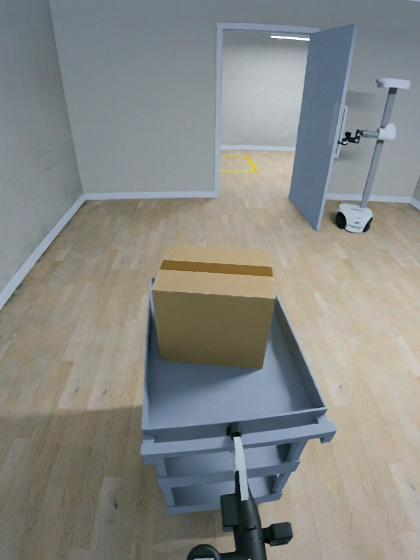

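Call:
move:
  blocking: false
  r2: {"base":{"strafe_m":0.13},"pace":"slow"}
  cameras: []

Call:
wait:
  seconds: 5
  cameras: []

Call:
move:
  blocking: false
  r2: {"base":{"rotate_rad":-0.165},"pace":"slow"}
  cameras: []

Call:
wait:
  seconds: 5
  cameras: ["r2_head_camera"]

Scene clock: 1320.50 s.
move: r2 moving
r1: as last shown
r1.base_tilt: forward=-1.5 right=+1.2
r1.lidar_m: 0.44 0.36 2.66 2.91 2.76 1.57 1.32 1.31 1.02 0.84 0.84 0.55
r1.motor_effort: lift_m=+23(23) arm_m=-3(4) wheel_0=+13(14) wheel_1=+0(1) wheel_2=+11(11)
r1.servo_current: wrist_yaw_rad=104(111) wrist_pitch_rad=33(46) wrist_roll_rad=33(59) gripper_m=78(78)
r1.contact_limits: translate_m 0.7
r1.wrist_depth_mm: - - - 178 213 185 168 / - - - 234 214 181 169 / - - - 236 216 187 170 / - - - 236 216 187 171 / - - - 183 219 188 171 / - - 181 173 210 193 172 / - 153 - 170 179 185 173
r2.base_odometry: x=-0.135 y=-0.868 heading=-2.880
r2.turned_by_wheels: +0.000
r2.turned_by_imu: +0.000
r2.base_tilt: forward=-0.7 right=+0.1
r2.lidar_m: 0.38 0.39 1.61 1.56 1.70 1.74 1.65 1.76 2.47 3.14 3.30 0.44
r2.base_status: strafe_m moving
r2.joint_positions: lift_m=+0.677 arm_m=+0.000 wrist_yaw_rad=+0.000 wrist_pitch_rad=+0.002 wrist_roll_rad=+1.571 gripper_m=-0.029
r2.joint_status: not commanded
r2.measured_speeds: translate_m=+0.000 strafe_m=+0.056 rotate_rad=+0.001 lift_m=+0.000 arm_m=+0.000 wrist_yaw_rad=-0.035 wrist_pitch_rad=+0.000 wrist_roll_rad=+0.000
r2.motor_effort: lift_m=+16(17) arm_m=-4(4) wheel_0=-6(11) wheel_1=+5(8) wheel_2=+0(7)
r2.servo_current: wrist_yaw_rad=46(59) wrist_pitch_rad=39(46) wrist_roll_rad=39(52) gripper_m=91(98)
r2.hand_pose: x=+0.4593 y=-0.0875 z=+0.8547 quat_wxyz=(+0.707, +0.707, +0.001, -0.001) (m; r2's base frame)
r2.wrist_depth_mm: - - - 178 240 1661 1182 / - - - 178 239 1708 - / - - - 176 236 831 - / - 445 442 234 234 842 - / - 462 455 173 233 820 - / - - 186 172 171 - - / - - 477 - 229 - -
pictures: none
No camera images: "cameras" was empty.

Scene clock: 1322.47 s.
earlier move: r2 done
r1.base_odometry: x=-2.953 y=-1.430 heading=+0.792
r1.turned_by_wheels: +0.000
r1.turned_by_imu: +0.000
r1.base_tilt: forward=-1.5 right=+1.2
r1.lidar_m: 0.44 0.38 2.69 3.01 2.75 1.57 1.32 1.32 1.01 0.85 0.83 0.56
r1.base_status: not commanded
r1.joint_positions: lift_m=+0.800 arm_m=+0.000 wrist_yaw_rad=+0.987 wrist_pitch_rad=+0.002 wrist_roll_rad=+0.000 gripper_m=-0.019
r1.joint_status: not commanded
r1.measured_speeds: all 0
r1.motor_effort: lift_m=+23(23) arm_m=-3(4) wheel_0=+13(15) wheel_1=+0(1) wheel_2=+11(11)
r1.servo_current: wrist_yaw_rad=91(117) wrist_pitch_rad=46(52) wrist_roll_rad=46(65) gripper_m=65(85)
r1.contact_limits: translate_m 0.7
r1.hand_pose: x=+0.4028 y=+0.1924 z=+0.9772 quat_wxyz=(+0.881, -0.001, +0.001, +0.474) (m; r1's base frame)
r1.wrist_depth_mm: - - - 178 213 185 168 / - - - 235 214 181 168 / - - - 235 216 187 170 / - - - 236 216 187 170 / - - - 183 220 189 171 / - - 182 173 209 192 172 / - 153 - 171 178 185 172
r2.base_odometry: x=-0.105 y=-0.979 heading=-2.880
r2.turned_by_wheels: +0.000
r2.turned_by_imu: +0.000
r2.base_tilt: forward=-0.7 right=+0.1
r2.lidar_m: 0.39 0.44 1.51 1.48 1.59 1.73 1.66 1.75 2.42 3.24 3.42 0.41
r2.base_status: done
r2.joint_positions: lift_m=+0.677 arm_m=+0.000 wrist_yaw_rad=-0.010 wrist_pitch_rad=+0.002 wrist_roll_rad=+1.571 gripper_m=-0.029
r2.joint_status: not commanded
r2.measured_speeds: all 0
r2.motor_effort: lift_m=+16(17) arm_m=-4(4) wheel_0=-6(16) wheel_1=+4(8) wheel_2=-3(7)
r2.servo_current: wrist_yaw_rad=52(72) wrist_pitch_rad=46(52) wrist_roll_rad=39(65) gripper_m=98(98)
r2.hand_pose: x=+0.4584 y=-0.0904 z=+0.8547 quat_wxyz=(+0.707, +0.707, -0.003, -0.004) (m; r2's base frame)
r2.wrist_depth_mm: - - - 157 213 1661 - / - - - 159 216 750 - / - 427 421 163 221 - - / - 455 445 166 224 831 - / - - 469 169 229 842 - / - - 187 171 180 - - / - - - - 236 - 492
wait: 1.97 of 5 s (r2 has come to rest)
pictures: none
No camera images: "cameras" was empty.

Scene clock: 1322.97 s.
move: r2 moving
r1: as last shown
r1.base_tilt: forward=-1.6 right=+1.2
r1.lidar_m: 0.44 0.36 2.69 3.00 2.76 1.55 1.33 1.32 1.02 0.85 0.84 0.55
r1.motor_effort: lift_m=+23(23) arm_m=-3(4) wheel_0=+14(14) wheel_1=+0(1) wheel_2=+11(11)
r1.servo_current: wrist_yaw_rad=98(104) wrist_pitch_rad=33(52) wrist_roll_rad=52(59) gripper_m=72(78)
r1.contact_limits: translate_m 0.7
r1.wrist_depth_mm: - - - 177 213 185 168 / - - - 234 214 182 169 / - - - 236 216 186 170 / - - - 237 216 187 171 / - - - 183 218 187 172 / - - 181 174 210 193 172 / - 153 - 170 178 186 172
r2.base_odometry: x=-0.105 y=-0.979 heading=-2.995
r2.turned_by_wheels: -0.115
r2.turned_by_imu: -0.111
r2.base_tilt: forward=-0.6 right=+0.1
r2.lidar_m: 0.38 0.42 1.58 1.46 1.49 1.79 1.68 1.67 2.20 3.26 3.30 0.43
r2.base_status: rotate_rad moving
r2.joint_positions: lift_m=+0.677 arm_m=+0.000 wrist_yaw_rad=+0.009 wrist_pitch_rad=+0.002 wrist_roll_rad=+1.571 gripper_m=-0.029
r2.joint_status: not commanded
r2.measured_speeds: translate_m=+0.002 strafe_m=+0.002 rotate_rad=-0.328 lift_m=+0.000 arm_m=+0.000 wrist_yaw_rad=+0.006 wrist_pitch_rad=+0.000 wrist_roll_rad=+0.000
r2.motor_effort: lift_m=+16(17) arm_m=-4(4) wheel_0=+9(14) wheel_1=+6(9) wheel_2=+14(14)
r2.servo_current: wrist_yaw_rad=59(72) wrist_pitch_rad=39(46) wrist_roll_rad=52(52) gripper_m=91(98)
r2.hand_pose: x=+0.4601 y=-0.0847 z=+0.8547 quat_wxyz=(+0.707, +0.707, +0.004, +0.003) (m; r2's base frame)
r2.wrist_depth_mm: - - - 167 225 1708 1160 / - - - 226 227 788 - / - 442 433 168 229 820 - / - 449 442 229 229 831 - / - 466 459 171 230 831 - / - - 187 172 179 - - / - - 500 - 233 - 517
pictures: none
No camera images: "cameras" was empty.

Scene clock: 1323.57 s.
earlier move: r2 done
r1.base_odometry: x=-2.953 y=-1.430 heading=+0.792
r1.turned_by_wheels: +0.000
r1.turned_by_imu: +0.000
r1.base_tilt: forward=-1.6 right=+1.2
r1.lidar_m: 0.44 0.35 2.67 2.95 2.73 1.56 1.32 1.30 1.02 0.84 0.84 0.57
r1.base_status: not commanded
r1.joint_positions: lift_m=+0.800 arm_m=+0.000 wrist_yaw_rad=+0.987 wrist_pitch_rad=+0.002 wrist_roll_rad=+0.000 gripper_m=-0.019
r1.joint_status: not commanded
r1.measured_speeds: all 0
r1.motor_effort: lift_m=+23(23) arm_m=-3(4) wheel_0=+14(14) wheel_1=+0(1) wheel_2=+11(11)
r1.servo_current: wrist_yaw_rad=91(111) wrist_pitch_rad=46(52) wrist_roll_rad=52(65) gripper_m=72(78)
r1.contact_limits: translate_m 0.7
r1.hand_pose: x=+0.4028 y=+0.1924 z=+0.9772 quat_wxyz=(+0.881, -0.001, +0.001, +0.474) (m; r1's base frame)
r1.wrist_depth_mm: - - - 176 213 184 168 / - - - 234 213 182 169 / - - - 235 216 186 170 / - - - 237 216 187 170 / - - - 184 219 189 171 / - - 181 173 209 193 172 / - 153 - 171 178 185 172
r2.base_odometry: x=-0.105 y=-0.979 heading=-3.044
r2.turned_by_wheels: -0.049
r2.turned_by_imu: -0.047
r2.base_tilt: forward=-0.7 right=+0.0
r2.lidar_m: 0.37 0.41 1.65 1.46 1.50 1.84 1.66 1.70 2.07 3.24 3.29 0.44
r2.base_status: done
r2.joint_positions: lift_m=+0.677 arm_m=+0.000 wrist_yaw_rad=+0.008 wrist_pitch_rad=+0.002 wrist_roll_rad=+1.571 gripper_m=-0.029
r2.joint_status: not commanded
r2.measured_speeds: all 0
r2.motor_effort: lift_m=+16(17) arm_m=-4(4) wheel_0=+7(14) wheel_1=+7(9) wheel_2=+6(14)
r2.servo_current: wrist_yaw_rad=46(72) wrist_pitch_rad=46(46) wrist_roll_rad=46(65) gripper_m=91(98)
r2.hand_pose: x=+0.4600 y=-0.0850 z=+0.8547 quat_wxyz=(+0.707, +0.707, +0.004, +0.002) (m; r2's base frame)
r2.wrist_depth_mm: - - - 183 247 1708 1160 / - - - 181 244 1808 521 / - - - 179 239 820 - / - 449 445 235 236 842 - / - 459 452 174 233 820 - / - 469 186 172 179 - - / - - 469 - 228 - -
wait: 0.60 of 5 s (r2 has come to rest)
pictures: r2_head_camera
Images, in order (width x height): r2_head_camera 420x560.

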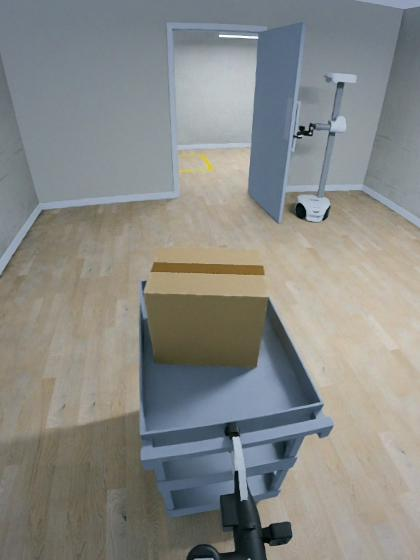

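Call:
move:
  blocking: false
  r2: {"base":{"translate_m":0.25},"pace":"slow"}
  cameras: []

Call:
wait:
  seconds: 5
  cameras: ["r2_head_camera"]

Scene clock: 1327.90 s.
move: r2 moving
r1: as last shown
r1.lidar_m: 0.45 0.38 2.69 2.97 2.74 1.56 1.32 1.32 1.00 0.85 0.83 0.56
r1.servo_current: wrist_yaw_rad=91(111) wrist_pitch_rad=46(46) wrist_roll_rad=39(59) gripper_m=72(78)
r1.contact_limits: translate_m 0.7
r1.wrist_depth_mm: - - - 177 213 185 168 / - - - 233 215 182 169 / - - - 236 216 186 169 / - - - 236 216 187 171 / - - - 183 218 189 171 / - - 181 173 210 193 172 / - 153 - 170 179 185 172
r2.base_odometry: x=-0.117 y=-0.981 heading=-3.043
r2.turned_by_wheels: +0.000
r2.turned_by_imu: +0.001
r2.base_tilt: forward=-0.7 right=+0.1
r2.lidar_m: 0.38 0.38 1.65 1.44 1.50 1.85 1.66 1.68 2.13 3.24 3.26 0.43
r2.base_status: translate_m moving
r2.joint_positions: lift_m=+0.677 arm_m=+0.000 wrist_yaw_rad=+0.003 wrist_pitch_rad=+0.002 wrist_roll_rad=+1.571 gripper_m=-0.029
r2.joint_status: not commanded
r2.measured_speeds: translate_m=+0.048 strafe_m=+0.000 rotate_rad=+0.000 lift_m=+0.000 arm_m=+0.000 wrist_yaw_rad=-0.021 wrist_pitch_rad=+0.000 wrist_roll_rad=+0.000
r2.motor_effort: lift_m=+17(17) arm_m=-4(4) wheel_0=+12(12) wheel_1=+6(9) wheel_2=-11(11)
r2.servo_current: wrist_yaw_rad=46(72) wrist_pitch_rad=39(46) wrist_roll_rad=52(59) gripper_m=91(98)
r2.hand_pose: x=+0.4596 y=-0.0865 z=+0.8547 quat_wxyz=(+0.707, +0.707, +0.002, +0.000) (m; r2's base frame)
r2.wrist_depth_mm: - - - 187 251 1661 1160 / - - - 184 245 1708 500 / - - - 181 241 768 - / - 449 445 178 238 842 - / - 452 455 175 234 820 - / - 462 186 172 179 - - / - - 466 - 225 - -
pictures: none
No camera images: "cameras" was empty.

Scene clock: 1331.17 s.
earlier move: r2 done
r1.base_odometry: x=-2.953 y=-1.430 heading=+0.792
r1.turned_by_wheels: +0.000
r1.turned_by_imu: +0.000
r1.base_tilt: forward=-1.6 right=+1.2
r1.lidar_m: 0.44 0.37 2.46 2.90 2.76 1.57 1.32 1.31 1.00 0.84 0.83 0.57
r1.base_status: not commanded
r1.joint_positions: lift_m=+0.800 arm_m=+0.000 wrist_yaw_rad=+0.987 wrist_pitch_rad=+0.002 wrist_roll_rad=+0.000 gripper_m=-0.019
r1.joint_status: not commanded
r1.measured_speeds: all 0
r1.motor_effort: lift_m=+23(23) arm_m=-4(4) wheel_0=+14(14) wheel_1=+0(1) wheel_2=+11(11)
r1.servo_current: wrist_yaw_rad=91(130) wrist_pitch_rad=46(52) wrist_roll_rad=52(72) gripper_m=72(78)
r1.contact_limits: translate_m 0.7
r1.hand_pose: x=+0.4028 y=+0.1924 z=+0.9772 quat_wxyz=(+0.881, -0.001, +0.001, +0.474) (m; r1's base frame)
r1.wrist_depth_mm: - - - 177 213 185 168 / - - - 234 213 182 169 / - - - 236 215 187 170 / - - - 237 217 187 171 / - - - 183 218 189 172 / - - 182 174 209 193 172 / - 153 - 170 179 186 173
r2.base_odometry: x=-0.353 y=-1.004 heading=-3.043
r2.turned_by_wheels: +0.000
r2.turned_by_imu: +0.001
r2.base_tilt: forward=-0.7 right=+0.1
r2.lidar_m: 0.38 0.40 1.68 1.48 1.52 1.95 1.90 1.92 2.39 3.20 3.26 0.44
r2.base_status: done
r2.joint_positions: lift_m=+0.677 arm_m=+0.000 wrist_yaw_rad=+0.000 wrist_pitch_rad=+0.002 wrist_roll_rad=+1.571 gripper_m=-0.029
r2.joint_status: not commanded
r2.measured_speeds: all 0
r2.motor_effort: lift_m=+17(17) arm_m=+4(4) wheel_0=+8(13) wheel_1=+5(9) wheel_2=-8(16)
r2.servo_current: wrist_yaw_rad=33(72) wrist_pitch_rad=46(52) wrist_roll_rad=46(65) gripper_m=91(98)
r2.hand_pose: x=+0.4593 y=-0.0873 z=+0.8547 quat_wxyz=(+0.707, +0.707, +0.001, -0.001) (m; r2's base frame)
r2.wrist_depth_mm: - - - 185 248 1708 1160 / - - - 182 243 1708 512 / - - - 179 240 831 - / - 449 445 235 236 831 - / - 452 455 174 233 831 - / - 466 186 172 180 - - / - - 469 - 226 - -
wait: 3.27 of 5 s (r2 has come to rest)
pictures: r2_head_camera
Images, in order (width x height): r2_head_camera 420x560.

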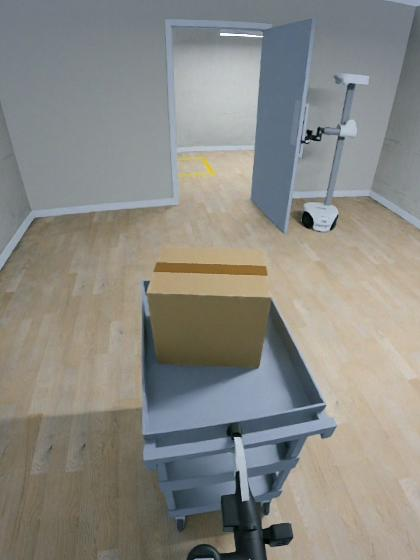

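Call:
move:
  blocking: false
  r2: {"base":{"translate_m":0.25,"strafe_m":0.03},"pace":"slow"}
  cameras: []

Call:
wait:
  seconds: 5
  cameras: ["r2_head_camera"]

Scene clock: 1335.90 s.
move: r2 moving
r1: as last shown
r1.lidar_m: 0.43 0.38 2.46 2.88 2.73 1.56 1.31 1.31 1.00 0.85 0.83 0.55
r1.motor_effort: lift_m=+23(23) arm_m=-3(4) wheel_0=+14(14) wheel_1=+1(1) wheel_2=+11(11)
r1.servo_current: wrist_yaw_rad=98(98) wrist_pitch_rad=39(52) wrist_roll_rad=52(59) gripper_m=78(78)
r1.contact_limits: translate_m 0.7
r1.wrist_depth_mm: - - - 177 213 185 168 / - - - 233 214 182 168 / - - - 235 216 186 170 / - - - 236 216 188 170 / - - - 183 219 189 171 / - - 182 173 209 193 172 / - 153 - 170 178 186 172
r2.base_odometry: x=-0.366 y=-1.006 heading=-3.043
r2.turned_by_wheels: +0.000
r2.turned_by_imu: +0.001
r2.base_tilt: forward=-0.7 right=+0.1
r2.lidar_m: 0.36 0.38 1.70 1.50 1.54 1.98 1.92 1.95 2.42 3.20 3.23 0.42
r2.base_status: translate_m moving; strafe_m moving
r2.joint_positions: lift_m=+0.677 arm_m=+0.000 wrist_yaw_rad=+0.000 wrist_pitch_rad=+0.002 wrist_roll_rad=+1.571 gripper_m=-0.029
r2.joint_status: not commanded
r2.measured_speeds: translate_m=+0.048 strafe_m=+0.006 rotate_rad=-0.002 lift_m=+0.000 arm_m=+0.000 wrist_yaw_rad=+0.000 wrist_pitch_rad=+0.000 wrist_roll_rad=+0.000
r2.motor_effort: lift_m=+17(17) arm_m=+4(4) wheel_0=+5(13) wheel_1=+8(9) wheel_2=-12(15)
r2.servo_current: wrist_yaw_rad=46(52) wrist_pitch_rad=46(46) wrist_roll_rad=52(59) gripper_m=91(98)
r2.hand_pose: x=+0.4593 y=-0.0873 z=+0.8547 quat_wxyz=(+0.707, +0.707, +0.001, -0.001) (m; r2's base frame)
r2.wrist_depth_mm: - - - 186 247 1661 1138 / - - - 183 244 1756 508 / - - - 180 239 820 - / - 449 445 236 236 842 - / - 455 452 175 233 809 - / - 466 186 172 180 - - / - - 466 - 227 - -
pictures: none
No camera images: "cameras" was empty.

Scene clock: 1339.20 s.
earlier move: r2 done
r1.base_odometry: x=-2.953 y=-1.430 heading=+0.792
r1.turned_by_wheels: +0.000
r1.turned_by_imu: +0.000
r1.base_tilt: forward=-1.6 right=+1.2
r1.lidar_m: 0.44 0.38 2.23 4.95 2.80 1.56 1.32 1.31 0.99 0.84 0.83 0.57
r1.base_status: not commanded
r1.joint_positions: lift_m=+0.800 arm_m=+0.000 wrist_yaw_rad=+0.987 wrist_pitch_rad=+0.002 wrist_roll_rad=+0.000 gripper_m=-0.019
r1.joint_status: not commanded
r1.measured_speeds: all 0
r1.motor_effort: lift_m=+23(23) arm_m=-3(4) wheel_0=+14(14) wheel_1=+0(1) wheel_2=+11(11)
r1.servo_current: wrist_yaw_rad=91(124) wrist_pitch_rad=39(52) wrist_roll_rad=52(65) gripper_m=72(85)
r1.contact_limits: translate_m 0.7
r1.hand_pose: x=+0.4028 y=+0.1924 z=+0.9772 quat_wxyz=(+0.881, -0.001, +0.001, +0.474) (m; r1's base frame)
r1.wrist_depth_mm: - - - 177 213 185 168 / - - - 235 215 182 169 / - - - 236 216 187 170 / - - - 236 217 188 171 / - - - 183 219 189 171 / - - 181 173 208 193 172 / - 153 - 171 179 186 172
r2.base_odometry: x=-0.599 y=-1.058 heading=-3.044
r2.turned_by_wheels: -0.001
r2.turned_by_imu: -0.001
r2.base_tilt: forward=-0.7 right=+0.1
r2.lidar_m: 0.38 0.42 1.70 1.50 1.55 1.97 2.15 2.20 2.74 3.20 3.24 0.44
r2.base_status: done
r2.joint_positions: lift_m=+0.677 arm_m=+0.000 wrist_yaw_rad=-0.005 wrist_pitch_rad=+0.002 wrist_roll_rad=+1.571 gripper_m=-0.029
r2.joint_status: not commanded
r2.measured_speeds: all 0
r2.motor_effort: lift_m=+16(17) arm_m=+4(4) wheel_0=+0(13) wheel_1=+5(9) wheel_2=-11(15)
r2.servo_current: wrist_yaw_rad=46(59) wrist_pitch_rad=39(46) wrist_roll_rad=46(65) gripper_m=85(104)
r2.hand_pose: x=+0.4588 y=-0.0890 z=+0.8547 quat_wxyz=(+0.707, +0.707, -0.001, -0.003) (m; r2's base frame)
r2.wrist_depth_mm: - - - 170 229 1708 1160 / - - - 229 230 1756 - / - 442 430 170 230 831 - / - 452 442 230 230 820 - / - 466 459 171 231 842 - / - - 186 171 180 - - / - - 492 - 232 - -
wait: 3.30 of 5 s (r2 has come to rest)
pictures: r2_head_camera
Images, in order (width x height): r2_head_camera 420x560.

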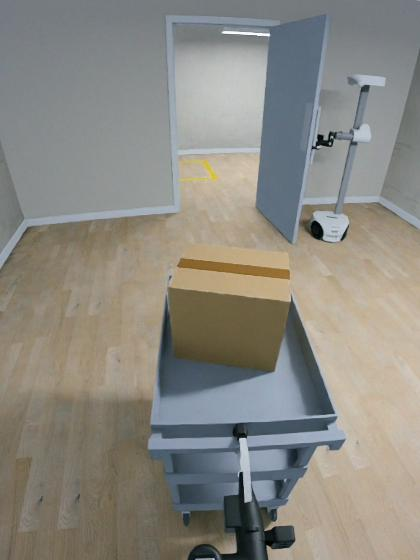

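Call:
move:
  blocking: false
  r2: {"base":{"translate_m":0.25,"strafe_m":-0.02},"pace":"slow"}
  cameras: []

Call:
wait:
  seconds: 5
  cameras: ["r2_head_camera"]

Scene clock: 1345.10 s.
move: r2 moving
r1: as last shown
r1.lidar_m: 0.45 0.37 2.23 4.92 2.75 1.54 1.31 1.30 0.98 0.85 0.83 0.55
r1.servo_current: wrist_yaw_rad=85(111) wrist_pitch_rad=52(52) wrist_roll_rad=65(65) gripper_m=72(72)
r1.contact_limits: translate_m 0.7
r1.wrist_depth_mm: - - - 177 213 185 168 / - - - 235 214 182 168 / - - - 235 215 186 170 / - - - 237 216 187 171 / - - - 182 218 189 171 / - - 180 173 210 192 172 / - 153 - 170 178 186 172
r2.base_odometry: x=-0.611 y=-1.058 heading=-3.044
r2.turned_by_wheels: +0.000
r2.turned_by_imu: +0.000
r2.base_tilt: forward=-0.7 right=+0.0
r2.lidar_m: 0.39 0.43 1.71 1.50 1.53 1.94 2.16 2.22 2.75 3.19 3.25 0.42
r2.base_status: translate_m moving; strafe_m moving
r2.joint_positions: lift_m=+0.677 arm_m=+0.000 wrist_yaw_rad=-0.006 wrist_pitch_rad=+0.002 wrist_roll_rad=+1.571 gripper_m=-0.029
r2.joint_status: not commanded
r2.measured_speeds: translate_m=+0.048 strafe_m=-0.004 rotate_rad=-0.001 lift_m=+0.000 arm_m=+0.000 wrist_yaw_rad=+0.000 wrist_pitch_rad=+0.000 wrist_roll_rad=+0.000
r2.motor_effort: lift_m=+16(17) arm_m=+4(4) wheel_0=+3(6) wheel_1=+5(7) wheel_2=-13(17)
r2.servo_current: wrist_yaw_rad=59(59) wrist_pitch_rad=39(46) wrist_roll_rad=52(59) gripper_m=91(98)
r2.hand_pose: x=+0.4587 y=-0.0892 z=+0.8547 quat_wxyz=(+0.707, +0.707, -0.001, -0.003) (m; r2's base frame)
r2.wrist_depth_mm: - - - 169 229 1661 1160 / - - - 229 229 1661 - / - 433 430 170 229 831 - / - 445 442 229 230 820 - / - 466 459 171 230 831 - / - - 187 172 180 - - / - - 496 - 232 - 521
pictures: none
No camera images: "cameras" was empty.

Scene clock: 1348.40 s.
earlier move: r2 done
r1.base_odometry: x=-2.953 y=-1.430 heading=+0.792
r1.turned_by_wheels: +0.000
r1.turned_by_imu: +0.000
r1.base_tilt: forward=-1.6 right=+1.2
r1.lidar_m: 0.45 0.37 2.02 4.94 2.75 1.58 1.30 1.32 0.98 0.84 0.85 0.55
r1.base_status: not commanded
r1.joint_positions: lift_m=+0.800 arm_m=+0.000 wrist_yaw_rad=+0.987 wrist_pitch_rad=+0.002 wrist_roll_rad=+0.000 gripper_m=-0.019
r1.joint_status: not commanded
r1.measured_speeds: all 0
r1.motor_effort: lift_m=+23(23) arm_m=-3(4) wheel_0=+14(14) wheel_1=+0(1) wheel_2=+11(11)
r1.servo_current: wrist_yaw_rad=98(111) wrist_pitch_rad=46(52) wrist_roll_rad=52(65) gripper_m=78(78)
r1.contact_limits: translate_m 0.7
r1.hand_pose: x=+0.4028 y=+0.1924 z=+0.9772 quat_wxyz=(+0.881, -0.001, +0.001, +0.474) (m; r1's base frame)
r1.wrist_depth_mm: - - - 178 213 185 168 / - - - 235 213 182 169 / - - - 236 216 186 170 / - - - 237 216 188 171 / - - - 183 218 188 172 / - - 180 173 210 193 172 / - 153 1863 170 179 186 173
r2.base_odometry: x=-0.849 y=-1.063 heading=-3.043
r2.turned_by_wheels: +0.001
r2.turned_by_imu: +0.002
r2.base_tilt: forward=-0.7 right=+0.1
r2.lidar_m: 0.38 0.45 1.75 1.58 1.56 2.00 2.39 2.43 3.01 3.15 3.20 0.42
r2.base_status: done
r2.joint_positions: lift_m=+0.677 arm_m=+0.000 wrist_yaw_rad=+0.001 wrist_pitch_rad=+0.002 wrist_roll_rad=+1.571 gripper_m=-0.029
r2.joint_status: not commanded
r2.measured_speeds: all 0
r2.motor_effort: lift_m=+16(17) arm_m=+4(4) wheel_0=+8(12) wheel_1=+5(7) wheel_2=-6(17)
r2.servo_current: wrist_yaw_rad=59(59) wrist_pitch_rad=39(52) wrist_roll_rad=39(65) gripper_m=91(104)
r2.hand_pose: x=+0.4594 y=-0.0871 z=+0.8547 quat_wxyz=(+0.707, +0.707, +0.001, +0.000) (m; r2's base frame)
r2.wrist_depth_mm: - - - 152 208 1661 - / - - - 209 212 759 - / - 421 418 158 216 - - / - 455 442 163 223 - - / - - 473 168 228 - - / - - 186 171 179 - - / - - - - - - 488
wait: 3.30 of 5 s (r2 has come to rest)
pictures: r2_head_camera
Images, in order (width x height): r2_head_camera 420x560.

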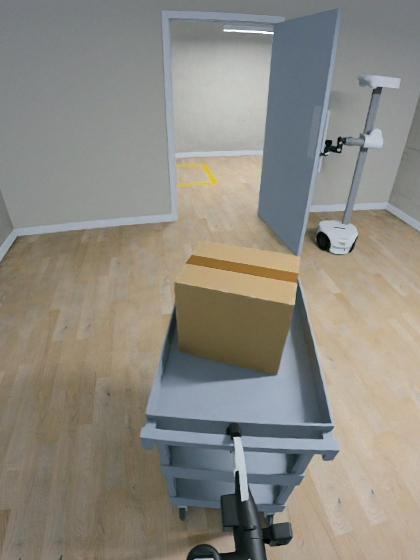

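Call:
move:
  blocking: false
  r2: {"base":{"translate_m":0.2,"strafe_m":-0.06},"pace":"slow"}
  cameras: []

Call:
wait:
  seconds: 5
  cameras: ["r2_head_camera"]

Scene clock: 1351.83 s.
move: r2 moving
r1: as last shown
r1.lidar_m: 0.45 0.35 1.97 4.92 2.76 1.57 1.31 1.33 1.01 0.84 0.84 0.58
r1.motor_effort: lift_m=+23(23) arm_m=-3(4) wheel_0=+13(14) wheel_1=+0(1) wheel_2=+11(11)
r1.servo_current: wrist_yaw_rad=91(124) wrist_pitch_rad=46(46) wrist_roll_rad=52(52) gripper_m=78(78)
r1.contact_limits: translate_m 0.7
r1.wrist_depth_mm: - - - 177 213 185 168 / - - - 234 213 183 169 / - - - 236 216 186 170 / - - - 237 217 187 171 / - - - 183 218 188 171 / - - 181 173 209 193 172 / - 153 1808 170 179 185 172
r2.base_odometry: x=-0.862 y=-1.060 heading=-3.043
r2.turned_by_wheels: +0.001
r2.turned_by_imu: +0.001
r2.base_tilt: forward=-0.7 right=+0.1
r2.lidar_m: 0.41 0.44 1.73 1.58 1.56 2.03 2.39 2.43 3.04 3.16 3.18 0.42
r2.base_status: translate_m moving; strafe_m moving
r2.joint_positions: lift_m=+0.677 arm_m=+0.000 wrist_yaw_rad=+0.001 wrist_pitch_rad=+0.002 wrist_roll_rad=+1.571 gripper_m=-0.029
r2.joint_status: not commanded
r2.measured_speeds: translate_m=+0.048 strafe_m=-0.015 rotate_rad=-0.003 lift_m=+0.000 arm_m=+0.000 wrist_yaw_rad=+0.000 wrist_pitch_rad=+0.000 wrist_roll_rad=+0.000
r2.motor_effort: lift_m=+17(17) arm_m=+4(4) wheel_0=+12(13) wheel_1=+6(6) wheel_2=-9(11)
r2.servo_current: wrist_yaw_rad=33(52) wrist_pitch_rad=39(39) wrist_roll_rad=59(59) gripper_m=91(98)
r2.hand_pose: x=+0.4594 y=-0.0871 z=+0.8547 quat_wxyz=(+0.707, +0.707, +0.001, +0.000) (m; r2's base frame)
r2.wrist_depth_mm: - - - 152 207 1661 - / - - 609 210 211 759 - / - 421 418 158 216 - - / - 452 445 163 222 - - / - - 473 167 228 - - / - - 186 171 180 - - / - - - - - - 484
pictures: none
No camera images: "cameras" was empty.

Scene clock: 1354.67 s.
earlier move: r2 done
r1.base_odometry: x=-2.953 y=-1.430 heading=+0.792
r1.turned_by_wheels: +0.000
r1.turned_by_imu: +0.000
r1.base_tilt: forward=-1.6 right=+1.2
r1.lidar_m: 0.44 0.36 1.82 4.93 2.75 1.54 1.31 1.33 0.98 0.84 0.85 0.55
r1.base_status: not commanded
r1.joint_positions: lift_m=+0.800 arm_m=+0.000 wrist_yaw_rad=+0.987 wrist_pitch_rad=+0.002 wrist_roll_rad=+0.000 gripper_m=-0.019
r1.joint_status: not commanded
r1.measured_speeds: all 0
r1.motor_effort: lift_m=+23(23) arm_m=-4(4) wheel_0=+14(14) wheel_1=+1(1) wheel_2=+11(11)
r1.servo_current: wrist_yaw_rad=91(124) wrist_pitch_rad=39(52) wrist_roll_rad=52(65) gripper_m=72(78)
r1.contact_limits: translate_m 0.7
r1.hand_pose: x=+0.4028 y=+0.1924 z=+0.9772 quat_wxyz=(+0.881, -0.001, +0.001, +0.474) (m; r1's base frame)
r1.wrist_depth_mm: - - - 177 213 185 167 / - - - 235 215 182 169 / - - - 235 216 186 170 / - - - 237 217 188 171 / - - 1863 183 219 188 171 / - - 179 173 210 193 171 / - 153 183 170 178 186 172
r2.base_odometry: x=-1.054 y=-1.023 heading=-3.042
r2.turned_by_wheels: +0.000
r2.turned_by_imu: +0.002
r2.base_tilt: forward=-0.7 right=+0.1
r2.lidar_m: 0.41 0.45 1.85 1.69 1.67 2.16 2.58 2.63 3.26 3.06 3.11 0.42
r2.base_status: done
r2.joint_positions: lift_m=+0.677 arm_m=+0.000 wrist_yaw_rad=+0.003 wrist_pitch_rad=+0.002 wrist_roll_rad=+1.571 gripper_m=-0.029
r2.joint_status: not commanded
r2.measured_speeds: all 0
r2.motor_effort: lift_m=+17(17) arm_m=+4(4) wheel_0=+9(17) wheel_1=+6(8) wheel_2=-4(11)
r2.servo_current: wrist_yaw_rad=52(59) wrist_pitch_rad=39(46) wrist_roll_rad=39(65) gripper_m=91(98)
r2.hand_pose: x=+0.4595 y=-0.0867 z=+0.8547 quat_wxyz=(+0.707, +0.707, +0.002, +0.000) (m; r2's base frame)
r2.wrist_depth_mm: - - - 151 206 1661 - / - - 609 208 212 750 - / - 421 418 158 216 - - / - 449 445 163 221 - - / - - 473 167 229 - - / - - 186 170 179 - - / - - - - - - 488
wait: 2.83 of 5 s (r2 has come to rest)
pictures: r2_head_camera
Images, in order (width x height): r2_head_camera 420x560.

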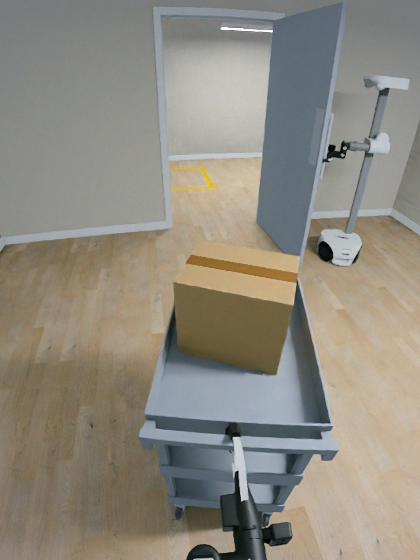

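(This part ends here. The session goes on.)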